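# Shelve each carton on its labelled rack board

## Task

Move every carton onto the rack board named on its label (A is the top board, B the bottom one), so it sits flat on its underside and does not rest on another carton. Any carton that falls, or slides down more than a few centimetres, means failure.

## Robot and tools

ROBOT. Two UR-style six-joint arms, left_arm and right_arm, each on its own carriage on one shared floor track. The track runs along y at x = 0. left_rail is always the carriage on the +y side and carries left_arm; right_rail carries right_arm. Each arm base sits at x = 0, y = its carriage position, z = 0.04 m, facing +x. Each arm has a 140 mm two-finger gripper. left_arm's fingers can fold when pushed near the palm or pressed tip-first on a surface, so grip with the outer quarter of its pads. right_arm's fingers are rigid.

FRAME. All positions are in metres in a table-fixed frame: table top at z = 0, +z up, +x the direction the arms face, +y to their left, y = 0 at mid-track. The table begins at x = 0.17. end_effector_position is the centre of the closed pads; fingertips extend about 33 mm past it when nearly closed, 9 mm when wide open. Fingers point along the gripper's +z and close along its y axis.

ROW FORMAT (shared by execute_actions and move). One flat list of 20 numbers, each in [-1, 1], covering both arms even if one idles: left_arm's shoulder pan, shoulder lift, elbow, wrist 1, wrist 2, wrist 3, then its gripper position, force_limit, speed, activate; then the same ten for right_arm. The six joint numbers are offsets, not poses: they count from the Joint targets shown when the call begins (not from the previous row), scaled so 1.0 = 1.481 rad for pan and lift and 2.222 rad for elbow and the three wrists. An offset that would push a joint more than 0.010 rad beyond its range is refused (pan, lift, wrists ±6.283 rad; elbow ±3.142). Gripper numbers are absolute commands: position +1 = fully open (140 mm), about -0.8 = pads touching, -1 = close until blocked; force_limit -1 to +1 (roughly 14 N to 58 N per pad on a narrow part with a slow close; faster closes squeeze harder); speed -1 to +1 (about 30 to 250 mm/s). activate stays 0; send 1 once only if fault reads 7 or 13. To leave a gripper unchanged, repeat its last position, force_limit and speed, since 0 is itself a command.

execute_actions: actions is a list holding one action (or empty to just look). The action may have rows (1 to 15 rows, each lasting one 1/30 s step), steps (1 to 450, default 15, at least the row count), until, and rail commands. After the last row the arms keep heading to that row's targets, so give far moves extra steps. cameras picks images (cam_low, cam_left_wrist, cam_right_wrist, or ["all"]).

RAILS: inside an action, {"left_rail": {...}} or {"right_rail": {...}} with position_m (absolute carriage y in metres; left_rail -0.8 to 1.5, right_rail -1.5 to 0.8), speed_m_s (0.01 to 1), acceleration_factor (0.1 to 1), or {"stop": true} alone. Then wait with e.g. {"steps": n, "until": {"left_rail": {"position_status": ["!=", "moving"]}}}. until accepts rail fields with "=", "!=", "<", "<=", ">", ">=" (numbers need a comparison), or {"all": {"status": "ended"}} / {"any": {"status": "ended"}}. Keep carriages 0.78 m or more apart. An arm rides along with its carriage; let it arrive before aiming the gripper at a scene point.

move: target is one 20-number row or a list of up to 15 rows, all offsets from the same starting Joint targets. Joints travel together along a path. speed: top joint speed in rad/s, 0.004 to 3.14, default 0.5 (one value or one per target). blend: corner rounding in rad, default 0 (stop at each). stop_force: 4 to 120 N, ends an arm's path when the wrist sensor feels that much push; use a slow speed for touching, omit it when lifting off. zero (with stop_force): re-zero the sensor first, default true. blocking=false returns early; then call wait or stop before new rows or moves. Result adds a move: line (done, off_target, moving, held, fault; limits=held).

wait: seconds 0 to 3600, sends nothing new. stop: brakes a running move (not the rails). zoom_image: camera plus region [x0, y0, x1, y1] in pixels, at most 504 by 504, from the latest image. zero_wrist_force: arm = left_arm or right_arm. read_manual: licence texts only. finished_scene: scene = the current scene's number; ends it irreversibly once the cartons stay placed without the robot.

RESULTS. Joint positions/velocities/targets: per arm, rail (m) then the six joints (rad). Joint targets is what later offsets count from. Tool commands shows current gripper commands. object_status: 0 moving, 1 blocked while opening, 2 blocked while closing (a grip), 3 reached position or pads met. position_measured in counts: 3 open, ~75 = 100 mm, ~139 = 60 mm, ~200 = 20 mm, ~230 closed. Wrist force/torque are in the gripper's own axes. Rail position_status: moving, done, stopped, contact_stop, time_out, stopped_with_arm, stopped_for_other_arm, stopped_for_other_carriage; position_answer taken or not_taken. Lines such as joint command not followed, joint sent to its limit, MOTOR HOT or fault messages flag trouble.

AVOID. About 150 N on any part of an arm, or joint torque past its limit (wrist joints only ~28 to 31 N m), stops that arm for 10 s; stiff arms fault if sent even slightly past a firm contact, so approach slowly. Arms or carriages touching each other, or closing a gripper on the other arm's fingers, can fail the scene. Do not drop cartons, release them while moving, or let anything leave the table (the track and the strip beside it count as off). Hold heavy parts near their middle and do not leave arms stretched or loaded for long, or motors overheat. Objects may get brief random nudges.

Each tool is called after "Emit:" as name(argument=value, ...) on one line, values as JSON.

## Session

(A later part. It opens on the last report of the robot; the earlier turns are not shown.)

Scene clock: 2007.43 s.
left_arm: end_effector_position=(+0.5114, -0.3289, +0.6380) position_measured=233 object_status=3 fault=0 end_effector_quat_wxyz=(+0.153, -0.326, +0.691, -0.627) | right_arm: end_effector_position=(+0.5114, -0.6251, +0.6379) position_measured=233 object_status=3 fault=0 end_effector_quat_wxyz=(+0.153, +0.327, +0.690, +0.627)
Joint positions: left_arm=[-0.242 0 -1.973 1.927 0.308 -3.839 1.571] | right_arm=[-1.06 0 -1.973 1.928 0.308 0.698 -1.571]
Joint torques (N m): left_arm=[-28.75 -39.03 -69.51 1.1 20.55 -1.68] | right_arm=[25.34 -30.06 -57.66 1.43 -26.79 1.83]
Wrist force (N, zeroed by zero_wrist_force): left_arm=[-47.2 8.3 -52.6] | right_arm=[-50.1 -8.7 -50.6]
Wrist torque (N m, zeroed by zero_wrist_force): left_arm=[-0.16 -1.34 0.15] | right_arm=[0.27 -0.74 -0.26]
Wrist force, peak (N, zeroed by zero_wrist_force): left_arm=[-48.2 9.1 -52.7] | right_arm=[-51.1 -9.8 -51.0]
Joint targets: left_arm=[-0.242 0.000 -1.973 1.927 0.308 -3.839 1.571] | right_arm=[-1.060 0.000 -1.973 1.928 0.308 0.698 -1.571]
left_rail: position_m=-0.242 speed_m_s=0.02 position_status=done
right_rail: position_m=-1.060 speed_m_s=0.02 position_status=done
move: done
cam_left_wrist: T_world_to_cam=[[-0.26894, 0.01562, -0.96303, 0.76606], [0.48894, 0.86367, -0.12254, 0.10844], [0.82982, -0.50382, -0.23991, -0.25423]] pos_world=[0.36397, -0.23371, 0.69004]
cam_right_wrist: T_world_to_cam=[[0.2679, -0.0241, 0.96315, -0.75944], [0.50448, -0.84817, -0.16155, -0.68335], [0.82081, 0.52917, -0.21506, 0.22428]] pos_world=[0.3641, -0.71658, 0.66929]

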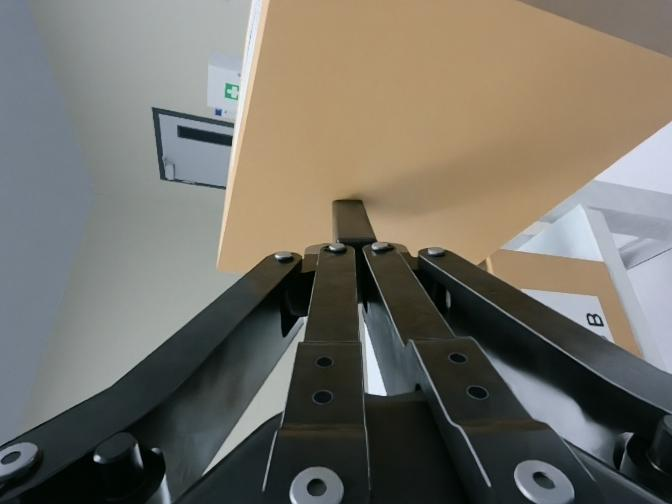

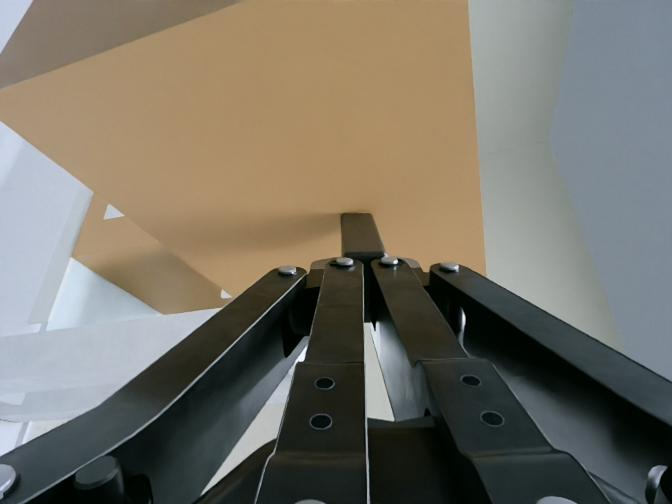

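Emit:
execute_actions(actions=[{"left_rail":{"position_m":-0.187,"speed_m_s":0.05,"acceleration_factor":0.3},"right_rail":{"position_m":-1.005,"speed_m_s":0.05,"acceleration_factor":0.3},"steps":120,"until":{"all":{"status":"ended"}}}], cameras=["all"])

Scene clock: 2038.20 s.
left_arm: end_effector_position=(+0.5114, -0.2739, +0.6381) position_measured=233 object_status=3 fault=0 end_effector_quat_wxyz=(+0.153, -0.326, +0.691, -0.627) | right_arm: end_effector_position=(+0.5114, -0.5701, +0.6380) position_measured=233 object_status=3 fault=0 end_effector_quat_wxyz=(+0.153, +0.327, +0.690, +0.627)
Joint positions: left_arm=[-0.187 0 -1.973 1.927 0.308 -3.839 1.571] | right_arm=[-1.005 0 -1.973 1.928 0.308 0.698 -1.571]
Joint torques (N m): left_arm=[-29.44 -37.4 -67.34 0.38 20.8 -1.26] | right_arm=[26.45 -27.59 -55.54 1.28 -19.22 1.96]
Wrist force (N, zeroed by zero_wrist_force): left_arm=[-49.1 9.2 -53.9] | right_arm=[-52.2 -9.8 -52.1]
Wrist torque (N m, zeroed by zero_wrist_force): left_arm=[-0.16 -1.38 0.15] | right_arm=[0.24 -0.75 -0.27]
Wrist force, peak (N, zeroed by zero_wrist_force): left_arm=[-49.7 9.6 -54.4] | right_arm=[-52.2 -9.7 -52.6]
Joint targets: left_arm=[-0.187 0.000 -1.973 1.927 0.308 -3.839 1.571] | right_arm=[-1.005 0.000 -1.973 1.928 0.308 0.698 -1.571]
Tool commands: left_gripper/position=-1.0 left_gripper/force_limit=+1.0 left_gripper/speed=+0.0 left_gripper/activate=+0.0 right_gripper/position=-1.0 right_gripper/force_limit=+1.0 right_gripper/speed=+0.0 right_gripper/activate=+0.0
left_rail: position_m=-0.187 speed_m_s=0.05 position_status=done
right_rail: position_m=-1.005 speed_m_s=0.05 position_status=done
cam_left_wrist: T_world_to_cam=[[-0.26894, 0.01562, -0.96303, 0.7653], [0.48894, 0.86367, -0.12254, 0.06095], [0.82982, -0.50382, -0.23991, -0.2265]] pos_world=[0.36397, -0.17871, 0.69014]
cam_right_wrist: T_world_to_cam=[[0.2679, -0.0241, 0.96315, -0.75821], [0.50448, -0.84817, -0.16155, -0.63668], [0.82081, 0.52917, -0.21506, 0.19519]] pos_world=[0.3641, -0.66158, 0.66939]

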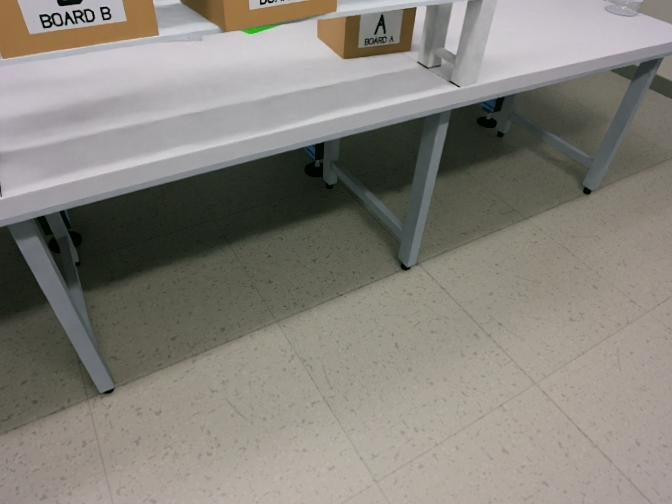

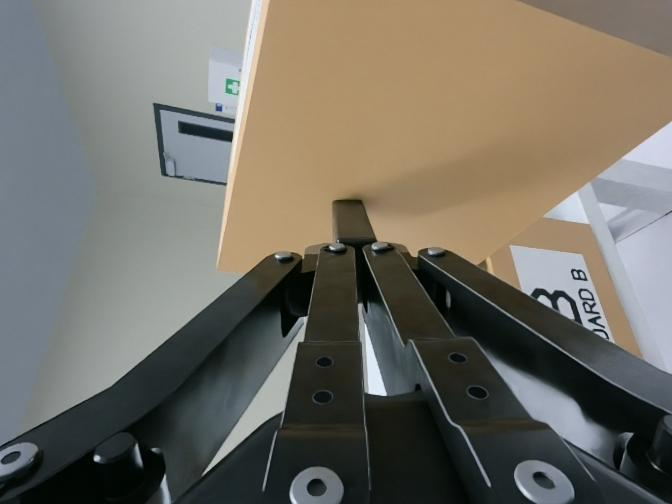

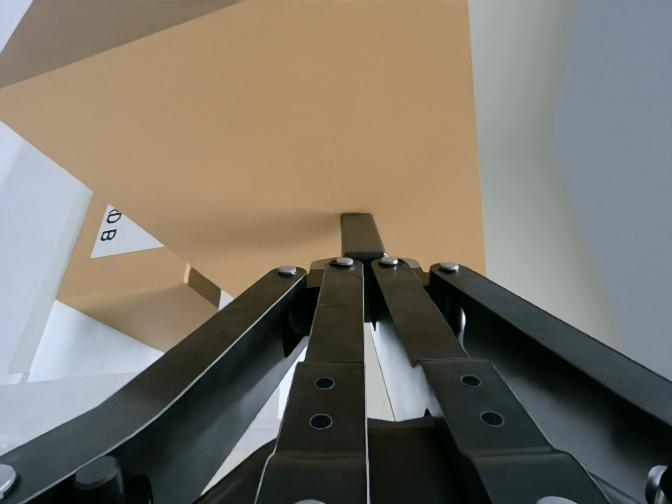

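Emit:
move(target=[[0,0.1022,-0.0449,-0.0235,0,0,-1,1,0,0,0,0.1022,-0.0449,-0.0235,0,0,-1,1,0,0],[0,0.1747,-0.0830,-0.0337,0,0,-1,1,0,0,0,0.1747,-0.0830,-0.0337,0,0,-1,1,0,0]], speed=0.08, blend=0.02, stop_force=18, cameras=["cam_left_wrist","cam_right_wrist"])

Scene clock: 2052.47 s.
left_arm: end_effector_position=(+0.6641, -0.2740, +0.6383) position_measured=233 object_status=3 fault=0 end_effector_quat_wxyz=(+0.153, -0.326, +0.691, -0.627) | right_arm: end_effector_position=(+0.6641, -0.5701, +0.6382) position_measured=233 object_status=3 fault=0 end_effector_quat_wxyz=(+0.153, +0.326, +0.690, +0.627)
Joint positions: left_arm=[-0.187 0 -1.714 1.743 0.233 -3.839 1.571] | right_arm=[-1.005 0 -1.714 1.743 0.233 0.698 -1.571]
Joint torques (N m): left_arm=[-30.18 -20.23 -68.4 -5.85 20.17 -1.74] | right_arm=[29.2 -31.28 -56.07 -6.35 -8.57 1.92]
Wrist force (N, zeroed by zero_wrist_force): left_arm=[-42.6 9.4 -46.3] | right_arm=[-45.4 -9.0 -45.0]
Wrist torque (N m, zeroed by zero_wrist_force): left_arm=[-0.12 -1.14 0.14] | right_arm=[0.33 -0.59 -0.28]
Wrist force, peak (N, zeroed by zero_wrist_force): left_arm=[-49.2 8.7 -54.5] | right_arm=[-52.2 -9.7 -52.4]
Joint targets: left_arm=[-0.187 0.000 -1.714 1.743 0.233 -3.839 1.571] | right_arm=[-1.005 0.000 -1.714 1.743 0.233 0.698 -1.571]
left_rail: position_m=-0.187 speed_m_s=0.05 position_status=done
right_rail: position_m=-1.005 speed_m_s=0.05 position_status=done
move: done
cam_left_wrist: T_world_to_cam=[[-0.26837, 0.01564, -0.96319, 0.80628], [0.48904, 0.86365, -0.12223, -0.01396], [0.82995, -0.50384, -0.23942, -0.35359]] pos_world=[0.51667, -0.17871, 0.69024]
cam_right_wrist: T_world_to_cam=[[0.2674, -0.02406, 0.96328, -0.79903], [0.50458, -0.84817, -0.16125, -0.71403], [0.82091, 0.52918, -0.21466, 0.06961]] pos_world=[0.5168, -0.66168, 0.66949]

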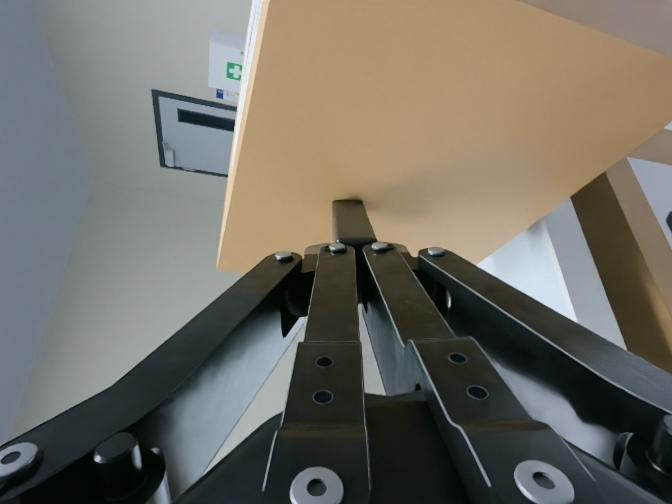

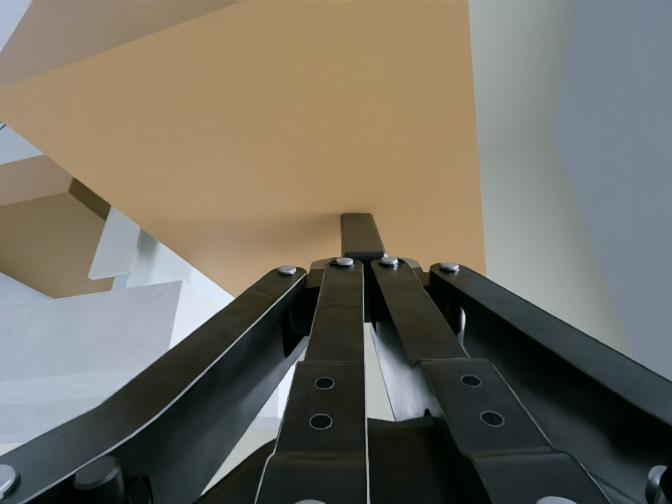

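Emit:
move(target=[[0,0.0711,-0.0429,-0.0046,0,0,-1,1,0,0,0,0.0711,-0.0429,-0.0046,0,0,-1,1,0,0],[0,0.1165,-0.0730,-0.0042,0,0,-1,1,0,0,0,0.1165,-0.0730,-0.0042,0,0,-1,1,0,0]], speed=0.07, blend=0.02, stop_force=18, cameras=["all"])

Scene clock: 2064.57 s.
left_arm: end_effector_position=(+0.7691, -0.2740, +0.6382) position_measured=233 object_status=3 fault=0 end_effector_quat_wxyz=(+0.153, -0.327, +0.691, -0.627) | right_arm: end_effector_position=(+0.7691, -0.5702, +0.6381) position_measured=233 object_status=3 fault=0 end_effector_quat_wxyz=(+0.153, +0.327, +0.690, +0.627)
Joint positions: left_arm=[-0.187 0 -1.542 1.581 0.224 -3.839 1.571] | right_arm=[-1.005 0 -1.542 1.581 0.224 0.698 -1.571]
Joint torques (N m): left_arm=[-38.7 -39.71 -69.05 1.02 20.37 -1.73] | right_arm=[32.24 -47.69 -56.59 1.23 -9.19 1.83]
Wrist force (N, zeroed by zero_wrist_force): left_arm=[-39.0 9.3 -41.9] | right_arm=[-41.6 -9.8 -41.0]
Wrist torque (N m, zeroed by zero_wrist_force): left_arm=[-0.18 -1.08 0.16] | right_arm=[0.19 -0.57 -0.27]
Wrist force, peak (N, zeroed by zero_wrist_force): left_arm=[-42.5 9.0 -46.5] | right_arm=[-45.5 -9.0 -45.2]
Joint targets: left_arm=[-0.187 0.000 -1.542 1.581 0.224 -3.839 1.571] | right_arm=[-1.005 0.000 -1.542 1.581 0.224 0.698 -1.571]
left_rail: position_m=-0.187 speed_m_s=0.05 position_status=done
right_rail: position_m=-1.005 speed_m_s=0.05 position_status=done
move: done
cam_left_wrist: T_world_to_cam=[[-0.26939, 0.01563, -0.9629, 0.83502], [0.48888, 0.86367, -0.12275, -0.06489], [0.82971, -0.50381, -0.24031, -0.44003]] pos_world=[0.62177, -0.17871, 0.69034]
cam_right_wrist: T_world_to_cam=[[0.26835, -0.02407, 0.96302, -0.82761], [0.50441, -0.84818, -0.16175, -0.76656], [0.82071, 0.52917, -0.21546, -0.0159]] pos_world=[0.6218, -0.66168, 0.66959]

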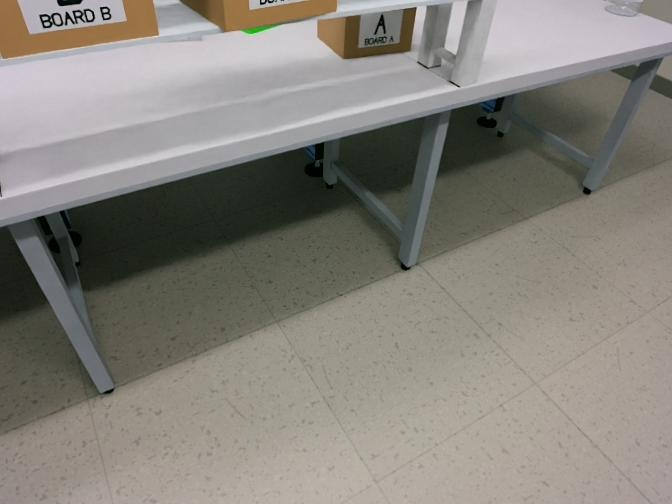

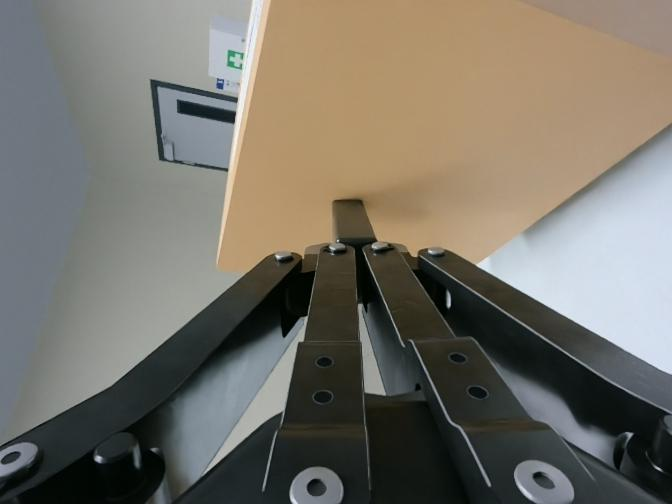

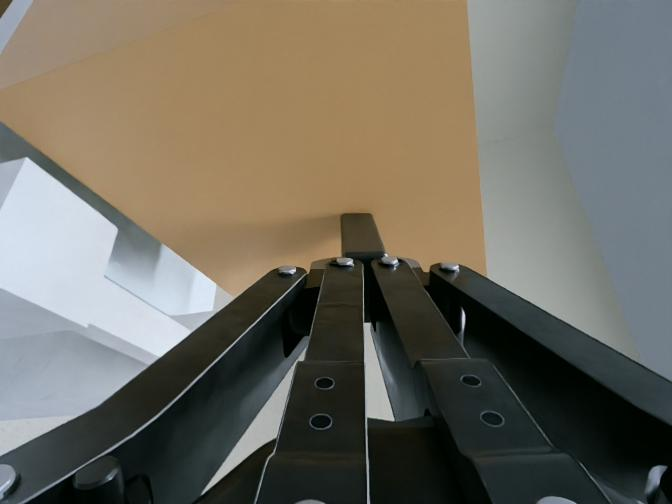

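Emit:
move(target=[0,0.0026,0.0258,-0.0281,0,0,-1,1,0,0,0,0.0026,0.0258,-0.0281,0,0,-1,1,0,0], speed=0.04, stop_force=14, cameras=["cam_right_wrist"])

Emit:
move(target=[0,0.0018,0.0106,-0.0118,0,0,-1,1,0,0,0,0.0018,0.0106,-0.0118,0,0,-1,1,0,0], speed=0.015, stop_force=9, cameras=["cam_left_wrist","cam_right_wrist"])

Scene clock: 2079.60 s.
left_arm: end_effector_position=(+0.7693, -0.2740, +0.6035) position_measured=233 object_status=3 fault=0 end_effector_quat_wxyz=(+0.153, -0.326, +0.690, -0.627) | right_arm: end_effector_position=(+0.7693, -0.5702, +0.6034) position_measured=233 object_status=3 fault=0 end_effector_quat_wxyz=(+0.153, +0.326, +0.690, +0.627)
Joint positions: left_arm=[-0.187 0 -1.538 1.638 0.162 -3.839 1.571] | right_arm=[-1.005 0 -1.538 1.638 0.162 0.698 -1.571]
Joint torques (N m): left_arm=[-43.66 -39.32 -46.83 -5.61 20.08 -1.22] | right_arm=[33.89 -48.86 -40.95 -6.59 -9.22 1.52]
Wrist force (N, zeroed by zero_wrist_force): left_arm=[-39.2 8.9 -42.1] | right_arm=[-41.7 -9.2 -41.1]
Wrist torque (N m, zeroed by zero_wrist_force): left_arm=[-0.17 -1.07 0.15] | right_arm=[0.23 -0.56 -0.21]
Wrist force, peak (N, zeroed by zero_wrist_force): left_arm=[-39.6 9.2 -42.3] | right_arm=[-42.2 -9.3 -41.3]
Joint targets: left_arm=[-0.187 0.000 -1.538 1.638 0.162 -3.839 1.571] | right_arm=[-1.005 0.000 -1.538 1.638 0.162 0.698 -1.571]
left_rail: position_m=-0.187 speed_m_s=0.05 position_status=done
right_rail: position_m=-1.005 speed_m_s=0.05 position_status=done
move: done
cam_right_wrist: T_world_to_cam=[[0.26717, -0.02409, 0.96335, -0.79353], [0.50459, -0.84818, -0.16115, -0.77275], [0.82098, 0.52916, -0.21445, -0.02432]] pos_world=[0.6219, -0.66168, 0.6347]

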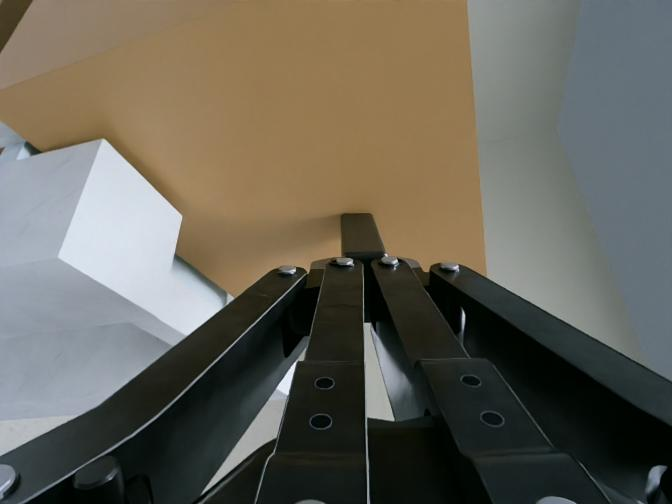

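Scene clock: 2082.03 s.
left_arm: end_effector_position=(+0.7693, -0.2740, +0.5930) position_measured=233 object_status=3 fault=0 end_effector_quat_wxyz=(+0.153, -0.326, +0.690, -0.627) | right_arm: end_effector_position=(+0.7693, -0.5702, +0.5937) position_measured=233 object_status=3 fault=0 end_effector_quat_wxyz=(+0.153, +0.326, +0.690, +0.627)
Joint positions: left_arm=[-0.187 0 -1.536 1.654 0.143 -3.839 1.571] | right_arm=[-1.005 0 -1.536 1.654 0.145 0.698 -1.571]
Joint torques (N m): left_arm=[-45.21 -51.13 -64.14 1.19 20.04 -1.23] | right_arm=[35.02 -61.16 -51.29 2.09 -9.22 1.58]
Wrist force (N, zeroed by zero_wrist_force): left_arm=[-39.4 3.9 -47.7] | right_arm=[-40.9 -2.2 -42.9]
Wrist torque (N m, zeroed by zero_wrist_force): left_arm=[0.03 -1.05 0.00] | right_arm=[0.08 -0.46 -0.04]
Wrist force, peak (N, zeroed by zero_wrist_force): left_arm=[-38.8 -3.6 -51.1] | right_arm=[-41.8 -9.6 -41.2]
Joint targets: left_arm=[-0.187 0.000 -1.536 1.654 0.143 -3.839 1.571] | right_arm=[-1.005 0.000 -1.536 1.654 0.145 0.698 -1.571]
left_rail: position_m=-0.187 speed_m_s=0.05 position_status=done
right_rail: position_m=-1.005 speed_m_s=0.05 position_status=done
move: contact (left_arm, right_arm)
cam_left_wrist: T_world_to_cam=[[-0.26801, 0.01565, -0.96329, 0.79073], [0.48908, 0.86366, -0.12204, -0.0711], [0.83004, -0.50384, -0.23912, -0.452]] pos_world=[0.62187, -0.17871, 0.64494]
cam_right_wrist: T_world_to_cam=[[0.26704, -0.02406, 0.96338, -0.78414], [0.50463, -0.84818, -0.16107, -0.77444], [0.82099, 0.52917, -0.21436, -0.02655]] pos_world=[0.622, -0.66168, 0.625]

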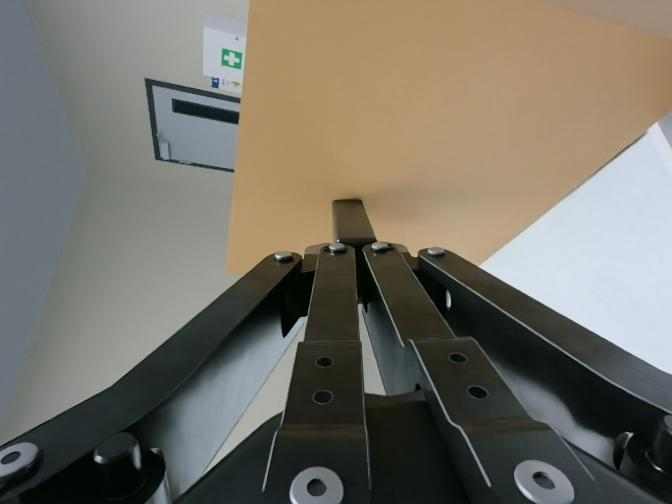

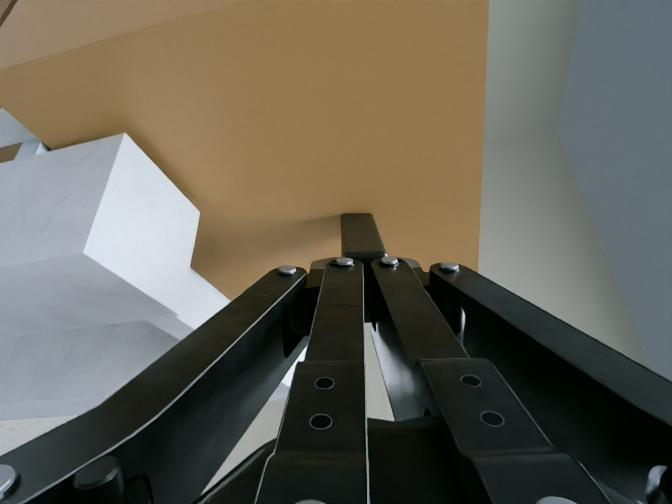

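Emit:
move(target=[0,0.0001,0.0010,-0.0011,0,0,-1,1,0,0,0,0.0002,0.0014,-0.0016,0,0,-1,1,0,0], speed=0.015, stop_force=14)

Scene clock: 2086.93 s.
left_arm: end_effector_position=(+0.7693, -0.2740, +0.5924) position_measured=233 object_status=3 fault=0 end_effector_quat_wxyz=(+0.153, -0.326, +0.690, -0.627) | right_arm: end_effector_position=(+0.7693, -0.5702, +0.5930) position_measured=233 object_status=3 fault=0 end_effector_quat_wxyz=(+0.153, +0.326, +0.690, +0.627)
Joint positions: left_arm=[-0.187 0 -1.536 1.656 0.142 -3.839 1.571] | right_arm=[-1.005 0 -1.536 1.655 0.143 0.698 -1.571]
Joint torques (N m): left_arm=[-43.89 -61.81 -55.11 2.12 20.43 -1.66] | right_arm=[34.61 -43.79 -45.21 2.24 -9.18 1.65]
Wrist force (N, zeroed by zero_wrist_force): left_arm=[-37.6 -7.4 -53.7] | right_arm=[-37.4 6.4 -53.0]
Wrist torque (N m, zeroed by zero_wrist_force): left_arm=[0.22 -0.94 -0.14] | right_arm=[-0.09 -0.41 0.06]
Wrist force, peak (N, zeroed by zero_wrist_force): left_arm=[-37.5 -12.0 -54.7] | right_arm=[-36.7 11.7 -54.0]
Joint targets: left_arm=[-0.187 0.000 -1.536 1.656 0.142 -3.839 1.571] | right_arm=[-1.005 0.000 -1.536 1.655 0.143 0.698 -1.571]
left_rail: position_m=-0.187 speed_m_s=0.05 position_status=done
right_rail: position_m=-1.005 speed_m_s=0.05 position_status=done
move: contact (left_arm, right_arm)

Emit:
execute_actions(actions=[{"left_rail":{"position_m":-0.173,"speed_m_s":0.02},"right_rail":{"position_m":-1.019,"speed_m_s":0.02},"steps":90,"until":{"all":{"status":"ended"}}}], cameras=["cam_left_wrist","cam_right_wrist"])

Scene clock: 2092.70 s.
left_arm: end_effector_position=(+0.7693, -0.2600, +0.5924) position_measured=233 object_status=3 fault=0 end_effector_quat_wxyz=(+0.153, -0.326, +0.690, -0.627) | right_arm: end_effector_position=(+0.7692, -0.5841, +0.5930) position_measured=233 object_status=3 fault=0 end_effector_quat_wxyz=(+0.153, +0.326, +0.690, +0.627)
Joint positions: left_arm=[-0.173 0 -1.536 1.656 0.142 -3.839 1.571] | right_arm=[-1.019 0 -1.536 1.655 0.143 0.698 -1.571]
Joint torques (N m): left_arm=[8.98 -61.29 -51.71 2.04 -1.54 -1.48] | right_arm=[-16.04 -50.56 -44.01 2.12 2.6 1.5]
Wrist force (N, zeroed by zero_wrist_force): left_arm=[0.0 0.0 0.0] | right_arm=[-1.0 2.0 0.4]
Wrist torque (N m, zeroed by zero_wrist_force): left_arm=[0.00 0.00 -0.02] | right_arm=[0.39 0.19 -0.05]
Wrist force, peak (N, zeroed by zero_wrist_force): left_arm=[-37.7 -8.0 -54.2] | right_arm=[-38.1 5.9 -53.0]
Joint targets: left_arm=[-0.173 0.000 -1.536 1.656 0.142 -3.839 1.571] | right_arm=[-1.019 0.000 -1.536 1.655 0.143 0.698 -1.571]
Tool commands: left_gripper/position=-1.0 left_gripper/force_limit=+1.0 left_gripper/speed=+0.0 left_gripper/activate=+0.0 right_gripper/position=-1.0 right_gripper/force_limit=+1.0 right_gripper/speed=+0.0 right_gripper/activate=+0.0
left_rail: position_m=-0.173 speed_m_s=0.02 position_status=done
right_rail: position_m=-1.019 speed_m_s=0.02 position_status=done
cam_left_wrist: T_world_to_cam=[[-0.26764, 0.01568, -0.96339, 0.78968], [0.48921, 0.86361, -0.12185, -0.08348], [0.83009, -0.50391, -0.23881, -0.44536]] pos_world=[0.62187, -0.16471, 0.64424]
cam_right_wrist: T_world_to_cam=[[0.26667, -0.02404, 0.96349, -0.7835], [0.50469, -0.84818, -0.16086, -0.78656], [0.82108, 0.52916, -0.21405, -0.01948]] pos_world=[0.6219, -0.67568, 0.6242]

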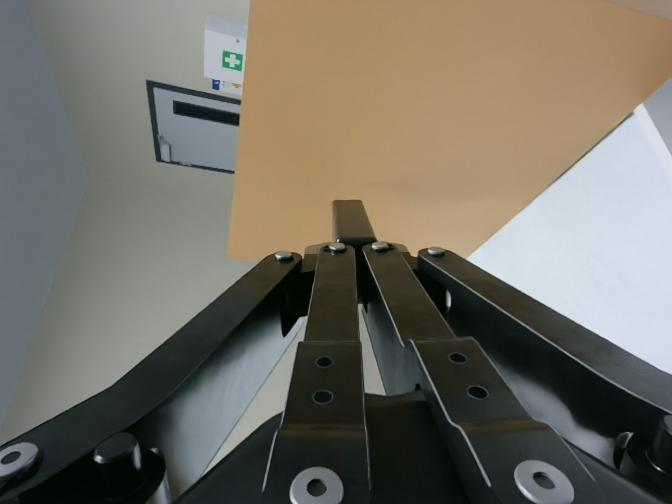

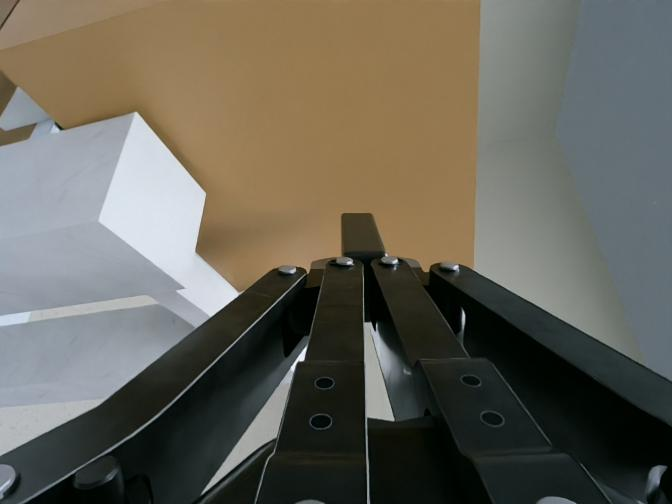

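Emit:
move(target=[0,-0.2953,0.1221,0.0746,0,0,-1,1,0,0,0,-0.2953,0.1225,0.0742,0,0,-1,1,0,0], speed=0.25, cameras=["all"])

Scene clock: 2110.23 s.
left_arm: end_effector_position=(+0.5115, -0.2599, +0.6387) position_measured=233 object_status=3 fault=0 end_effector_quat_wxyz=(+0.153, -0.326, +0.690, -0.627) | right_arm: end_effector_position=(+0.5115, -0.5841, +0.6386) position_measured=233 object_status=3 fault=0 end_effector_quat_wxyz=(+0.153, +0.326, +0.690, +0.627)
Joint positions: left_arm=[-0.173 0 -1.973 1.927 0.307 -3.839 1.571] | right_arm=[-1.019 0 -1.973 1.927 0.307 0.698 -1.571]
Joint torques (N m): left_arm=[13.72 -33.2 -40.02 1.75 0.36 -1.66] | right_arm=[1.82 -24.5 -33.36 1.91 1.24 1.55]
Wrist force (N, zeroed by zero_wrist_force): left_arm=[0.1 -0.1 0.2] | right_arm=[-0.4 2.3 0.3]
Wrist torque (N m, zeroed by zero_wrist_force): left_arm=[0.00 -0.01 -0.01] | right_arm=[0.48 0.09 -0.10]
Wrist force, peak (N, zeroed by zero_wrist_force): left_arm=[1.3 0.4 -1.0] | right_arm=[-1.9 2.8 1.1]
Joint targets: left_arm=[-0.173 0.000 -1.973 1.927 0.307 -3.839 1.571] | right_arm=[-1.019 0.000 -1.974 1.927 0.308 0.698 -1.571]
left_rail: position_m=-0.173 speed_m_s=0.02 position_status=done
right_rail: position_m=-1.019 speed_m_s=0.02 position_status=done
move: done
cam_left_wrist: T_world_to_cam=[[-0.26733, 0.01561, -0.96348, 0.76512], [0.48915, 0.86366, -0.12173, 0.04821], [0.83022, -0.50383, -0.23852, -0.22056]] pos_world=[0.36407, -0.16471, 0.69044]
cam_right_wrist: T_world_to_cam=[[0.26632, -0.02405, 0.96359, -0.75862], [0.50467, -0.84823, -0.16065, -0.6492], [0.82121, 0.52908, -0.21376, 0.20161]] pos_world=[0.3641, -0.67558, 0.6698]

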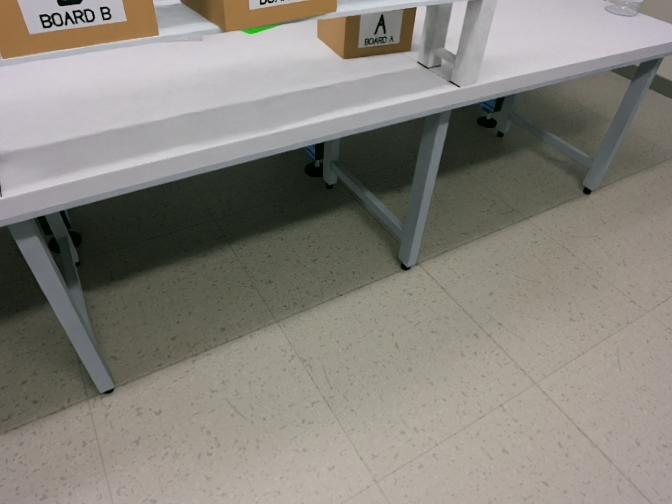

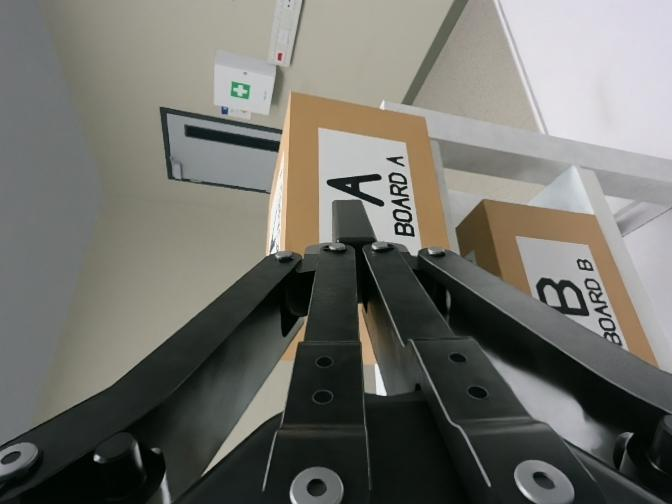

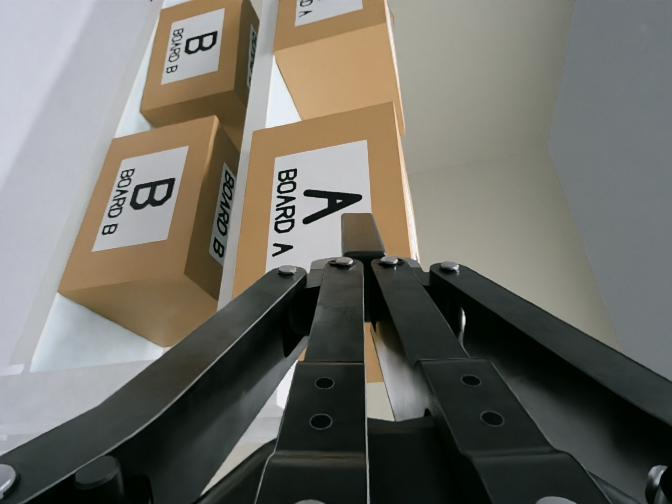

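Emit:
execute_actions(actions=[{"left_rail":{"position_m":0.80,"speed_m_s":0.4,"acceleration_factor":0.6},"steps":200,"until":{"all":{"status":"ended"}}}])

Emit:
execute_actions(actions=[{"right_rail":{"position_m":-0.17,"speed_m_s":0.4,"acceleration_factor":0.6},"steps":200,"until":{"all":{"status":"ended"}}}], cameras=["all"])

Scene clock: 2121.10 s.
left_arm: end_effector_position=(+0.5114, +0.7131, +0.6387) position_measured=233 object_status=3 fault=0 end_effector_quat_wxyz=(+0.153, -0.326, +0.690, -0.627) | right_arm: end_effector_position=(+0.5113, -0.5841, +0.6386) position_measured=233 object_status=3 fault=0 end_effector_quat_wxyz=(+0.153, +0.326, +0.690, +0.627)
Joint positions: left_arm=[0.8 0 -1.973 1.927 0.307 -3.839 1.571] | right_arm=[-1.019 0 -1.974 1.927 0.308 0.698 -1.571]
Joint torques (N m): left_arm=[9.4 -30.87 -45.05 1.57 2.37 -1.43] | right_arm=[10.06 -22.92 -33.98 1.94 -2.59 1.96]
Wrist force (N, zeroed by zero_wrist_force): left_arm=[0.3 -0.1 -0.1] | right_arm=[-0.9 2.2 0.3]
Wrist torque (N m, zeroed by zero_wrist_force): left_arm=[-0.02 -0.06 -0.02] | right_arm=[0.47 0.19 -0.10]
Wrist force, peak (N, zeroed by zero_wrist_force): left_arm=[0.9 0.0 0.9] | right_arm=[-0.8 2.4 0.6]
Joint targets: left_arm=[0.800 0.000 -1.973 1.927 0.307 -3.839 1.571] | right_arm=[-1.019 0.000 -1.974 1.927 0.308 0.698 -1.571]
Tool commands: left_gripper/position=-1.0 left_gripper/force_limit=+1.0 left_gripper/speed=+0.0 left_gripper/activate=+0.0 right_gripper/position=-1.0 right_gripper/force_limit=+1.0 right_gripper/speed=+0.0 right_gripper/activate=+0.0
left_rail: position_m=0.800 speed_m_s=0.40 position_status=done
right_rail: position_m=-1.019 speed_m_s=0.02 position_status=done

Scene clock: 2124.50 s.
left_arm: end_effector_position=(+0.5114, +0.7131, +0.6387) position_measured=233 object_status=3 fault=0 end_effector_quat_wxyz=(+0.153, -0.326, +0.690, -0.627) | right_arm: end_effector_position=(+0.5113, +0.2649, +0.6386) position_measured=233 object_status=3 fault=0 end_effector_quat_wxyz=(+0.153, +0.326, +0.690, +0.627)
Joint positions: left_arm=[0.8 0 -1.973 1.927 0.307 -3.839 1.571] | right_arm=[-0.17 0 -1.974 1.927 0.308 0.698 -1.571]
Joint torques (N m): left_arm=[6.87 -26.6 -53.44 1.64 2.34 -1.6] | right_arm=[9.43 -23.03 -38.3 2.09 -2.92 1.5]
Wrist force (N, zeroed by zero_wrist_force): left_arm=[0.2 0.1 0.1] | right_arm=[-0.6 2.2 0.6]
Wrist torque (N m, zeroed by zero_wrist_force): left_arm=[0.03 -0.05 -0.02] | right_arm=[0.49 0.12 -0.10]
Wrist force, peak (N, zeroed by zero_wrist_force): left_arm=[0.4 0.2 0.3] | right_arm=[-1.8 2.0 -0.7]
Joint targets: left_arm=[0.800 0.000 -1.973 1.927 0.307 -3.839 1.571] | right_arm=[-0.170 0.000 -1.974 1.927 0.308 0.698 -1.571]
Tool commands: left_gripper/position=-1.0 left_gripper/force_limit=+1.0 left_gripper/speed=+0.0 left_gripper/activate=+0.0 right_gripper/position=-1.0 right_gripper/force_limit=+1.0 right_gripper/speed=+0.0 right_gripper/activate=+0.0
left_rail: position_m=0.800 speed_m_s=0.40 position_status=done
right_rail: position_m=-0.170 speed_m_s=0.40 position_status=done
cam_left_wrist: T_world_to_cam=[[-0.26728, 0.01569, -0.96349, 0.74983], [0.48918, 0.86366, -0.12163, -0.79216], [0.83022, -0.50383, -0.23852, 0.26975]] pos_world=[0.36397, 0.80829, 0.69044]
cam_right_wrist: T_world_to_cam=[[0.26632, -0.02405, 0.96359, -0.73818], [0.50474, -0.84819, -0.16067, 0.07098], [0.82116, 0.52915, -0.21375, -0.2475]] pos_world=[0.364, 0.17342, 0.6698]

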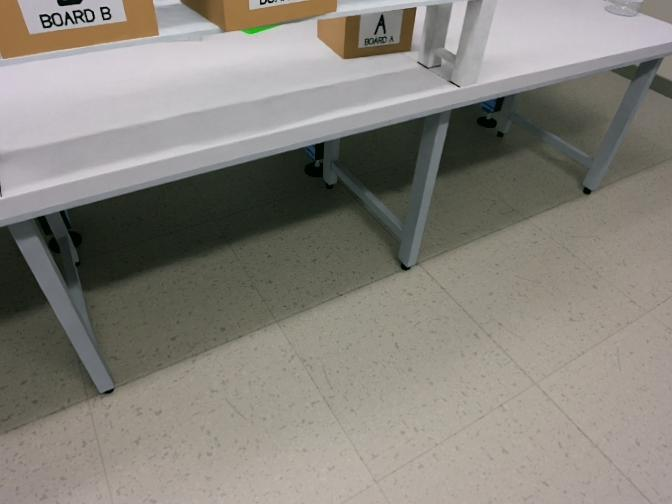

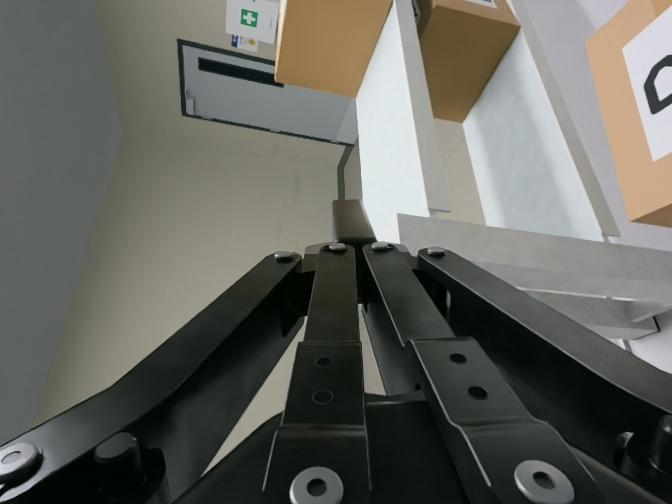

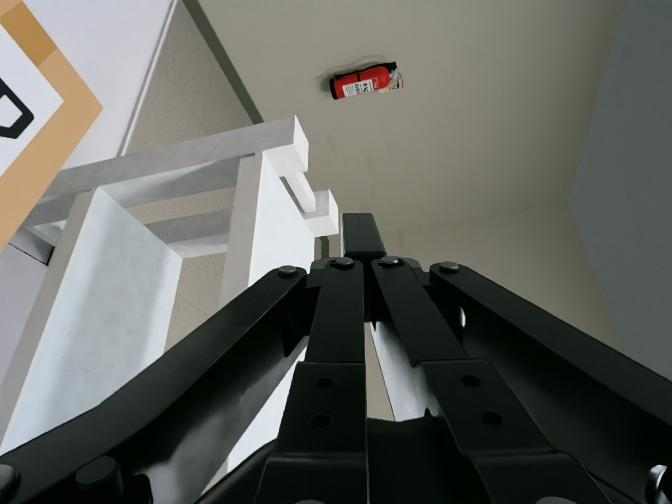

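Emit:
move(target=[[0,-0.0104,0.1555,-0.1482,0,0,-1,1,0,0,0,-0.0104,0.1555,-0.1482,0,0,-1,1,0,0],[0,0.1277,0.2596,-0.3443,0,0,-1,1,0,0,0,0.1277,0.2596,-0.3443,0,0,-1,1,0,0]], speed=0.3, blend=0.03, stop_force=30, cameras=["cam_left_wrist","cam_right_wrist"])

Scene clock: 2155.10 s.
left_arm: end_effector_position=(+0.4804, +0.7131, +0.2704) position_measured=233 object_status=3 fault=0 end_effector_quat_wxyz=(+0.153, -0.326, +0.690, -0.627) | right_arm: end_effector_position=(+0.4804, +0.2650, +0.2703) position_measured=233 object_status=3 fault=0 end_effector_quat_wxyz=(+0.153, +0.326, +0.690, +0.627)
Joint positions: left_arm=[0.8 0 -1.784 2.504 -0.458 -3.839 1.571] | right_arm=[-0.17 0 -1.784 2.504 -0.458 0.698 -1.571]
Joint torques (N m): left_arm=[9.27 4.58 -26.41 -3.65 2.29 -1.65] | right_arm=[8.99 -2.74 -23.56 -4.2 -2.76 1.77]
Wrist force (N, zeroed by zero_wrist_force): left_arm=[0.2 0.0 0.0] | right_arm=[-0.8 1.9 0.7]
Wrist torque (N m, zeroed by zero_wrist_force): left_arm=[0.05 -0.02 -0.01] | right_arm=[0.36 0.20 -0.06]
Wrist force, peak (N, zeroed by zero_wrist_force): left_arm=[1.4 -0.4 -1.2] | right_arm=[-0.7 3.4 0.1]
Joint targets: left_arm=[0.800 0.000 -1.784 2.504 -0.458 -3.839 1.571] | right_arm=[-0.170 0.000 -1.784 2.504 -0.458 0.698 -1.571]
left_rail: position_m=0.800 speed_m_s=0.40 position_status=done
right_rail: position_m=-0.170 speed_m_s=0.40 position_status=done
move: done
cam_left_wrist: T_world_to_cam=[[-0.26821, 0.01566, -0.96323, 0.38716], [0.48904, 0.86367, -0.12213, -0.82162], [0.83, -0.50381, -0.23931, 0.20792]] pos_world=[0.33307, 0.80829, 0.32234]
cam_right_wrist: T_world_to_cam=[[0.26725, -0.02404, 0.96333, -0.37549], [0.50458, -0.84819, -0.16115, 0.02763], [0.82096, 0.52914, -0.21455, -0.3005]] pos_world=[0.3331, 0.17342, 0.3017]

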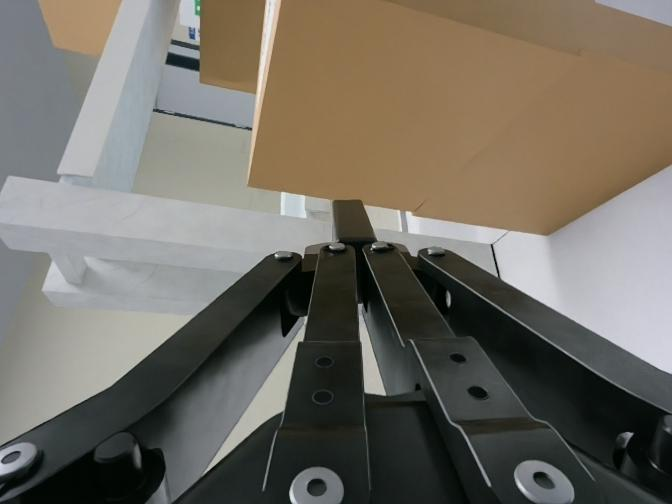

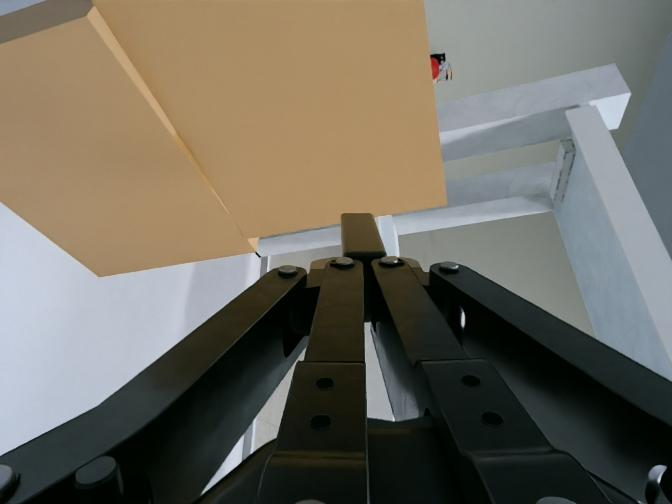

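Emit:
move(target=[0,0.0488,-0.0246,-0.0080,0,0,-1,1,0,0,0,0.0010,-0.0007,0,0,0,-1,1,0,0], speed=0.15)

Emit:
zero_wrist_force(arm="left_arm")

Emit:
zero_wrist_force(arm="right_arm")

Emit:
execute_actions(actions=[{"left_rail":{"position_m":0.716,"speed_m_s":0.05,"acceleration_factor":0.3},"right_rail":{"position_m":-0.124,"speed_m_s":0.05,"acceleration_factor":0.3},"steps":120,"until":{"all":{"status":"ended"}}}], cameras=["cam_left_wrist","cam_right_wrist"])

Scene clock: 2201.27 s.
left_arm: end_effector_position=(+0.5173, +0.7131, +0.2707) position_measured=233 object_status=3 fault=0 end_effector_quat_wxyz=(+0.153, -0.326, +0.690, -0.627) | right_arm: end_effector_position=(+0.4813, +0.2650, +0.2706) position_measured=233 object_status=3 fault=0 end_effector_quat_wxyz=(+0.153, +0.326, +0.690, +0.627)
Joint positions: left_arm=[0.8 0 -1.712 2.449 -0.475 -3.839 1.571] | right_arm=[-0.17 0 -1.783 2.502 -0.458 0.698 -1.571]
Joint torques (N m): left_arm=[8.61 -2.79 -49.06 -3.26 2.11 -1.47] | right_arm=[9.22 -4.58 -39.22 -4.32 -2.49 1.76]
Wrist force (N, zeroed by zero_wrist_force): left_arm=[0.2 0.3 0.1] | right_arm=[-0.8 1.8 0.7]
Wrist torque (N m, zeroed by zero_wrist_force): left_arm=[0.07 -0.03 -0.01] | right_arm=[0.37 0.19 -0.06]
Wrist force, peak (N, zeroed by zero_wrist_force): left_arm=[1.2 1.2 -0.7] | right_arm=[-1.0 2.3 0.8]
Joint targets: left_arm=[0.800 0.000 -1.712 2.449 -0.476 -3.839 1.571] | right_arm=[-0.170 0.000 -1.783 2.502 -0.458 0.698 -1.571]
left_rail: position_m=0.800 speed_m_s=0.40 position_status=done
right_rail: position_m=-0.170 speed_m_s=0.40 position_status=done
move: done

Wrist force sensor zeroed.

Wrist force sensor zeroed.

Scene clock: 2203.43 s.
left_arm: end_effector_position=(+0.5174, +0.6291, +0.2707) position_measured=233 object_status=3 fault=0 end_effector_quat_wxyz=(+0.153, -0.326, +0.690, -0.627) | right_arm: end_effector_position=(+0.4813, +0.3109, +0.2706) position_measured=233 object_status=3 fault=0 end_effector_quat_wxyz=(+0.153, +0.326, +0.690, +0.627)
Joint positions: left_arm=[0.716 0 -1.712 2.449 -0.476 -3.839 1.571] | right_arm=[-0.124 0 -1.783 2.502 -0.458 0.698 -1.571]
Joint torques (N m): left_arm=[9.54 -0.67 -45.96 -2.76 2.47 -1.76] | right_arm=[9.76 -4.27 -39.19 -3.63 -2.64 1.66]
Wrist force (N, zeroed by zero_wrist_force): left_arm=[-3.2 -0.3 -3.9] | right_arm=[0.0 0.2 -0.1]
Wrist torque (N m, zeroed by zero_wrist_force): left_arm=[0.00 -0.12 0.02] | right_arm=[0.04 0.01 0.00]
Wrist force, peak (N, zeroed by zero_wrist_force): left_arm=[-3.3 -0.4 -3.9] | right_arm=[-0.5 0.4 -0.4]
Joint targets: left_arm=[0.716 0.000 -1.712 2.449 -0.476 -3.839 1.571] | right_arm=[-0.124 0.000 -1.783 2.502 -0.458 0.698 -1.571]
Tool commands: left_gripper/position=-1.0 left_gripper/force_limit=+1.0 left_gripper/speed=+0.0 left_gripper/activate=+0.0 right_gripper/position=-1.0 right_gripper/force_limit=+1.0 right_gripper/speed=+0.0 right_gripper/activate=+0.0
left_rail: position_m=0.716 speed_m_s=0.05 position_status=done
right_rail: position_m=-0.124 speed_m_s=0.05 position_status=done
cam_left_wrist: T_world_to_cam=[[-0.26801, 0.01565, -0.96329, 0.39861], [0.48908, 0.86366, -0.12204, -0.76711], [0.83004, -0.50384, -0.23912, 0.13499]] pos_world=[0.36997, 0.72429, 0.32264]
cam_right_wrist: T_world_to_cam=[[0.26717, -0.02409, 0.96335, -0.37478], [0.50459, -0.84818, -0.16115, 0.06622], [0.82098, 0.52916, -0.21445, -0.32557]] pos_world=[0.334, 0.21942, 0.3019]

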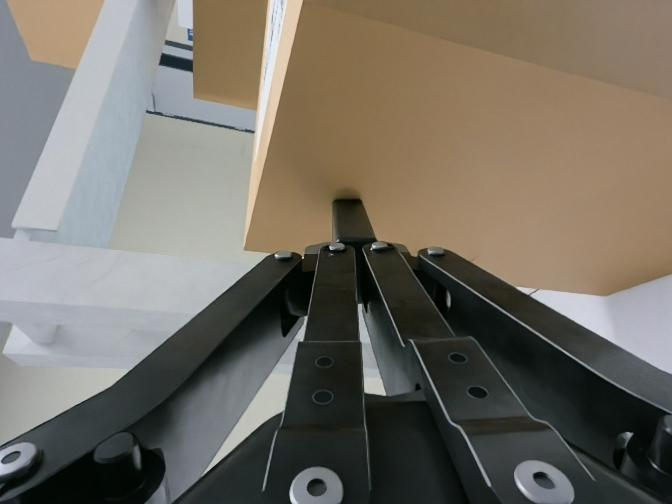

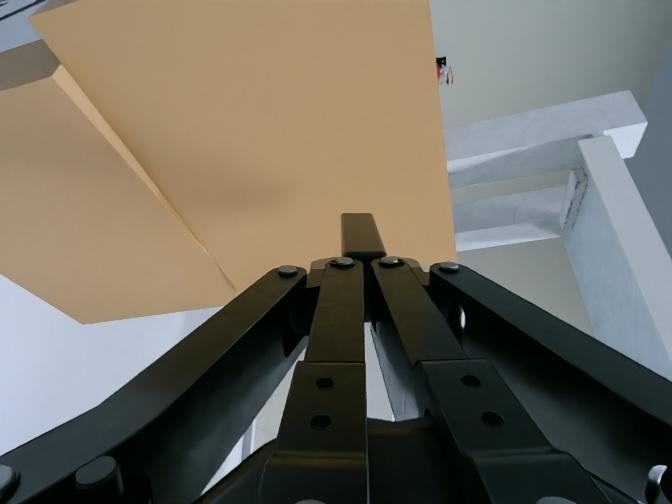

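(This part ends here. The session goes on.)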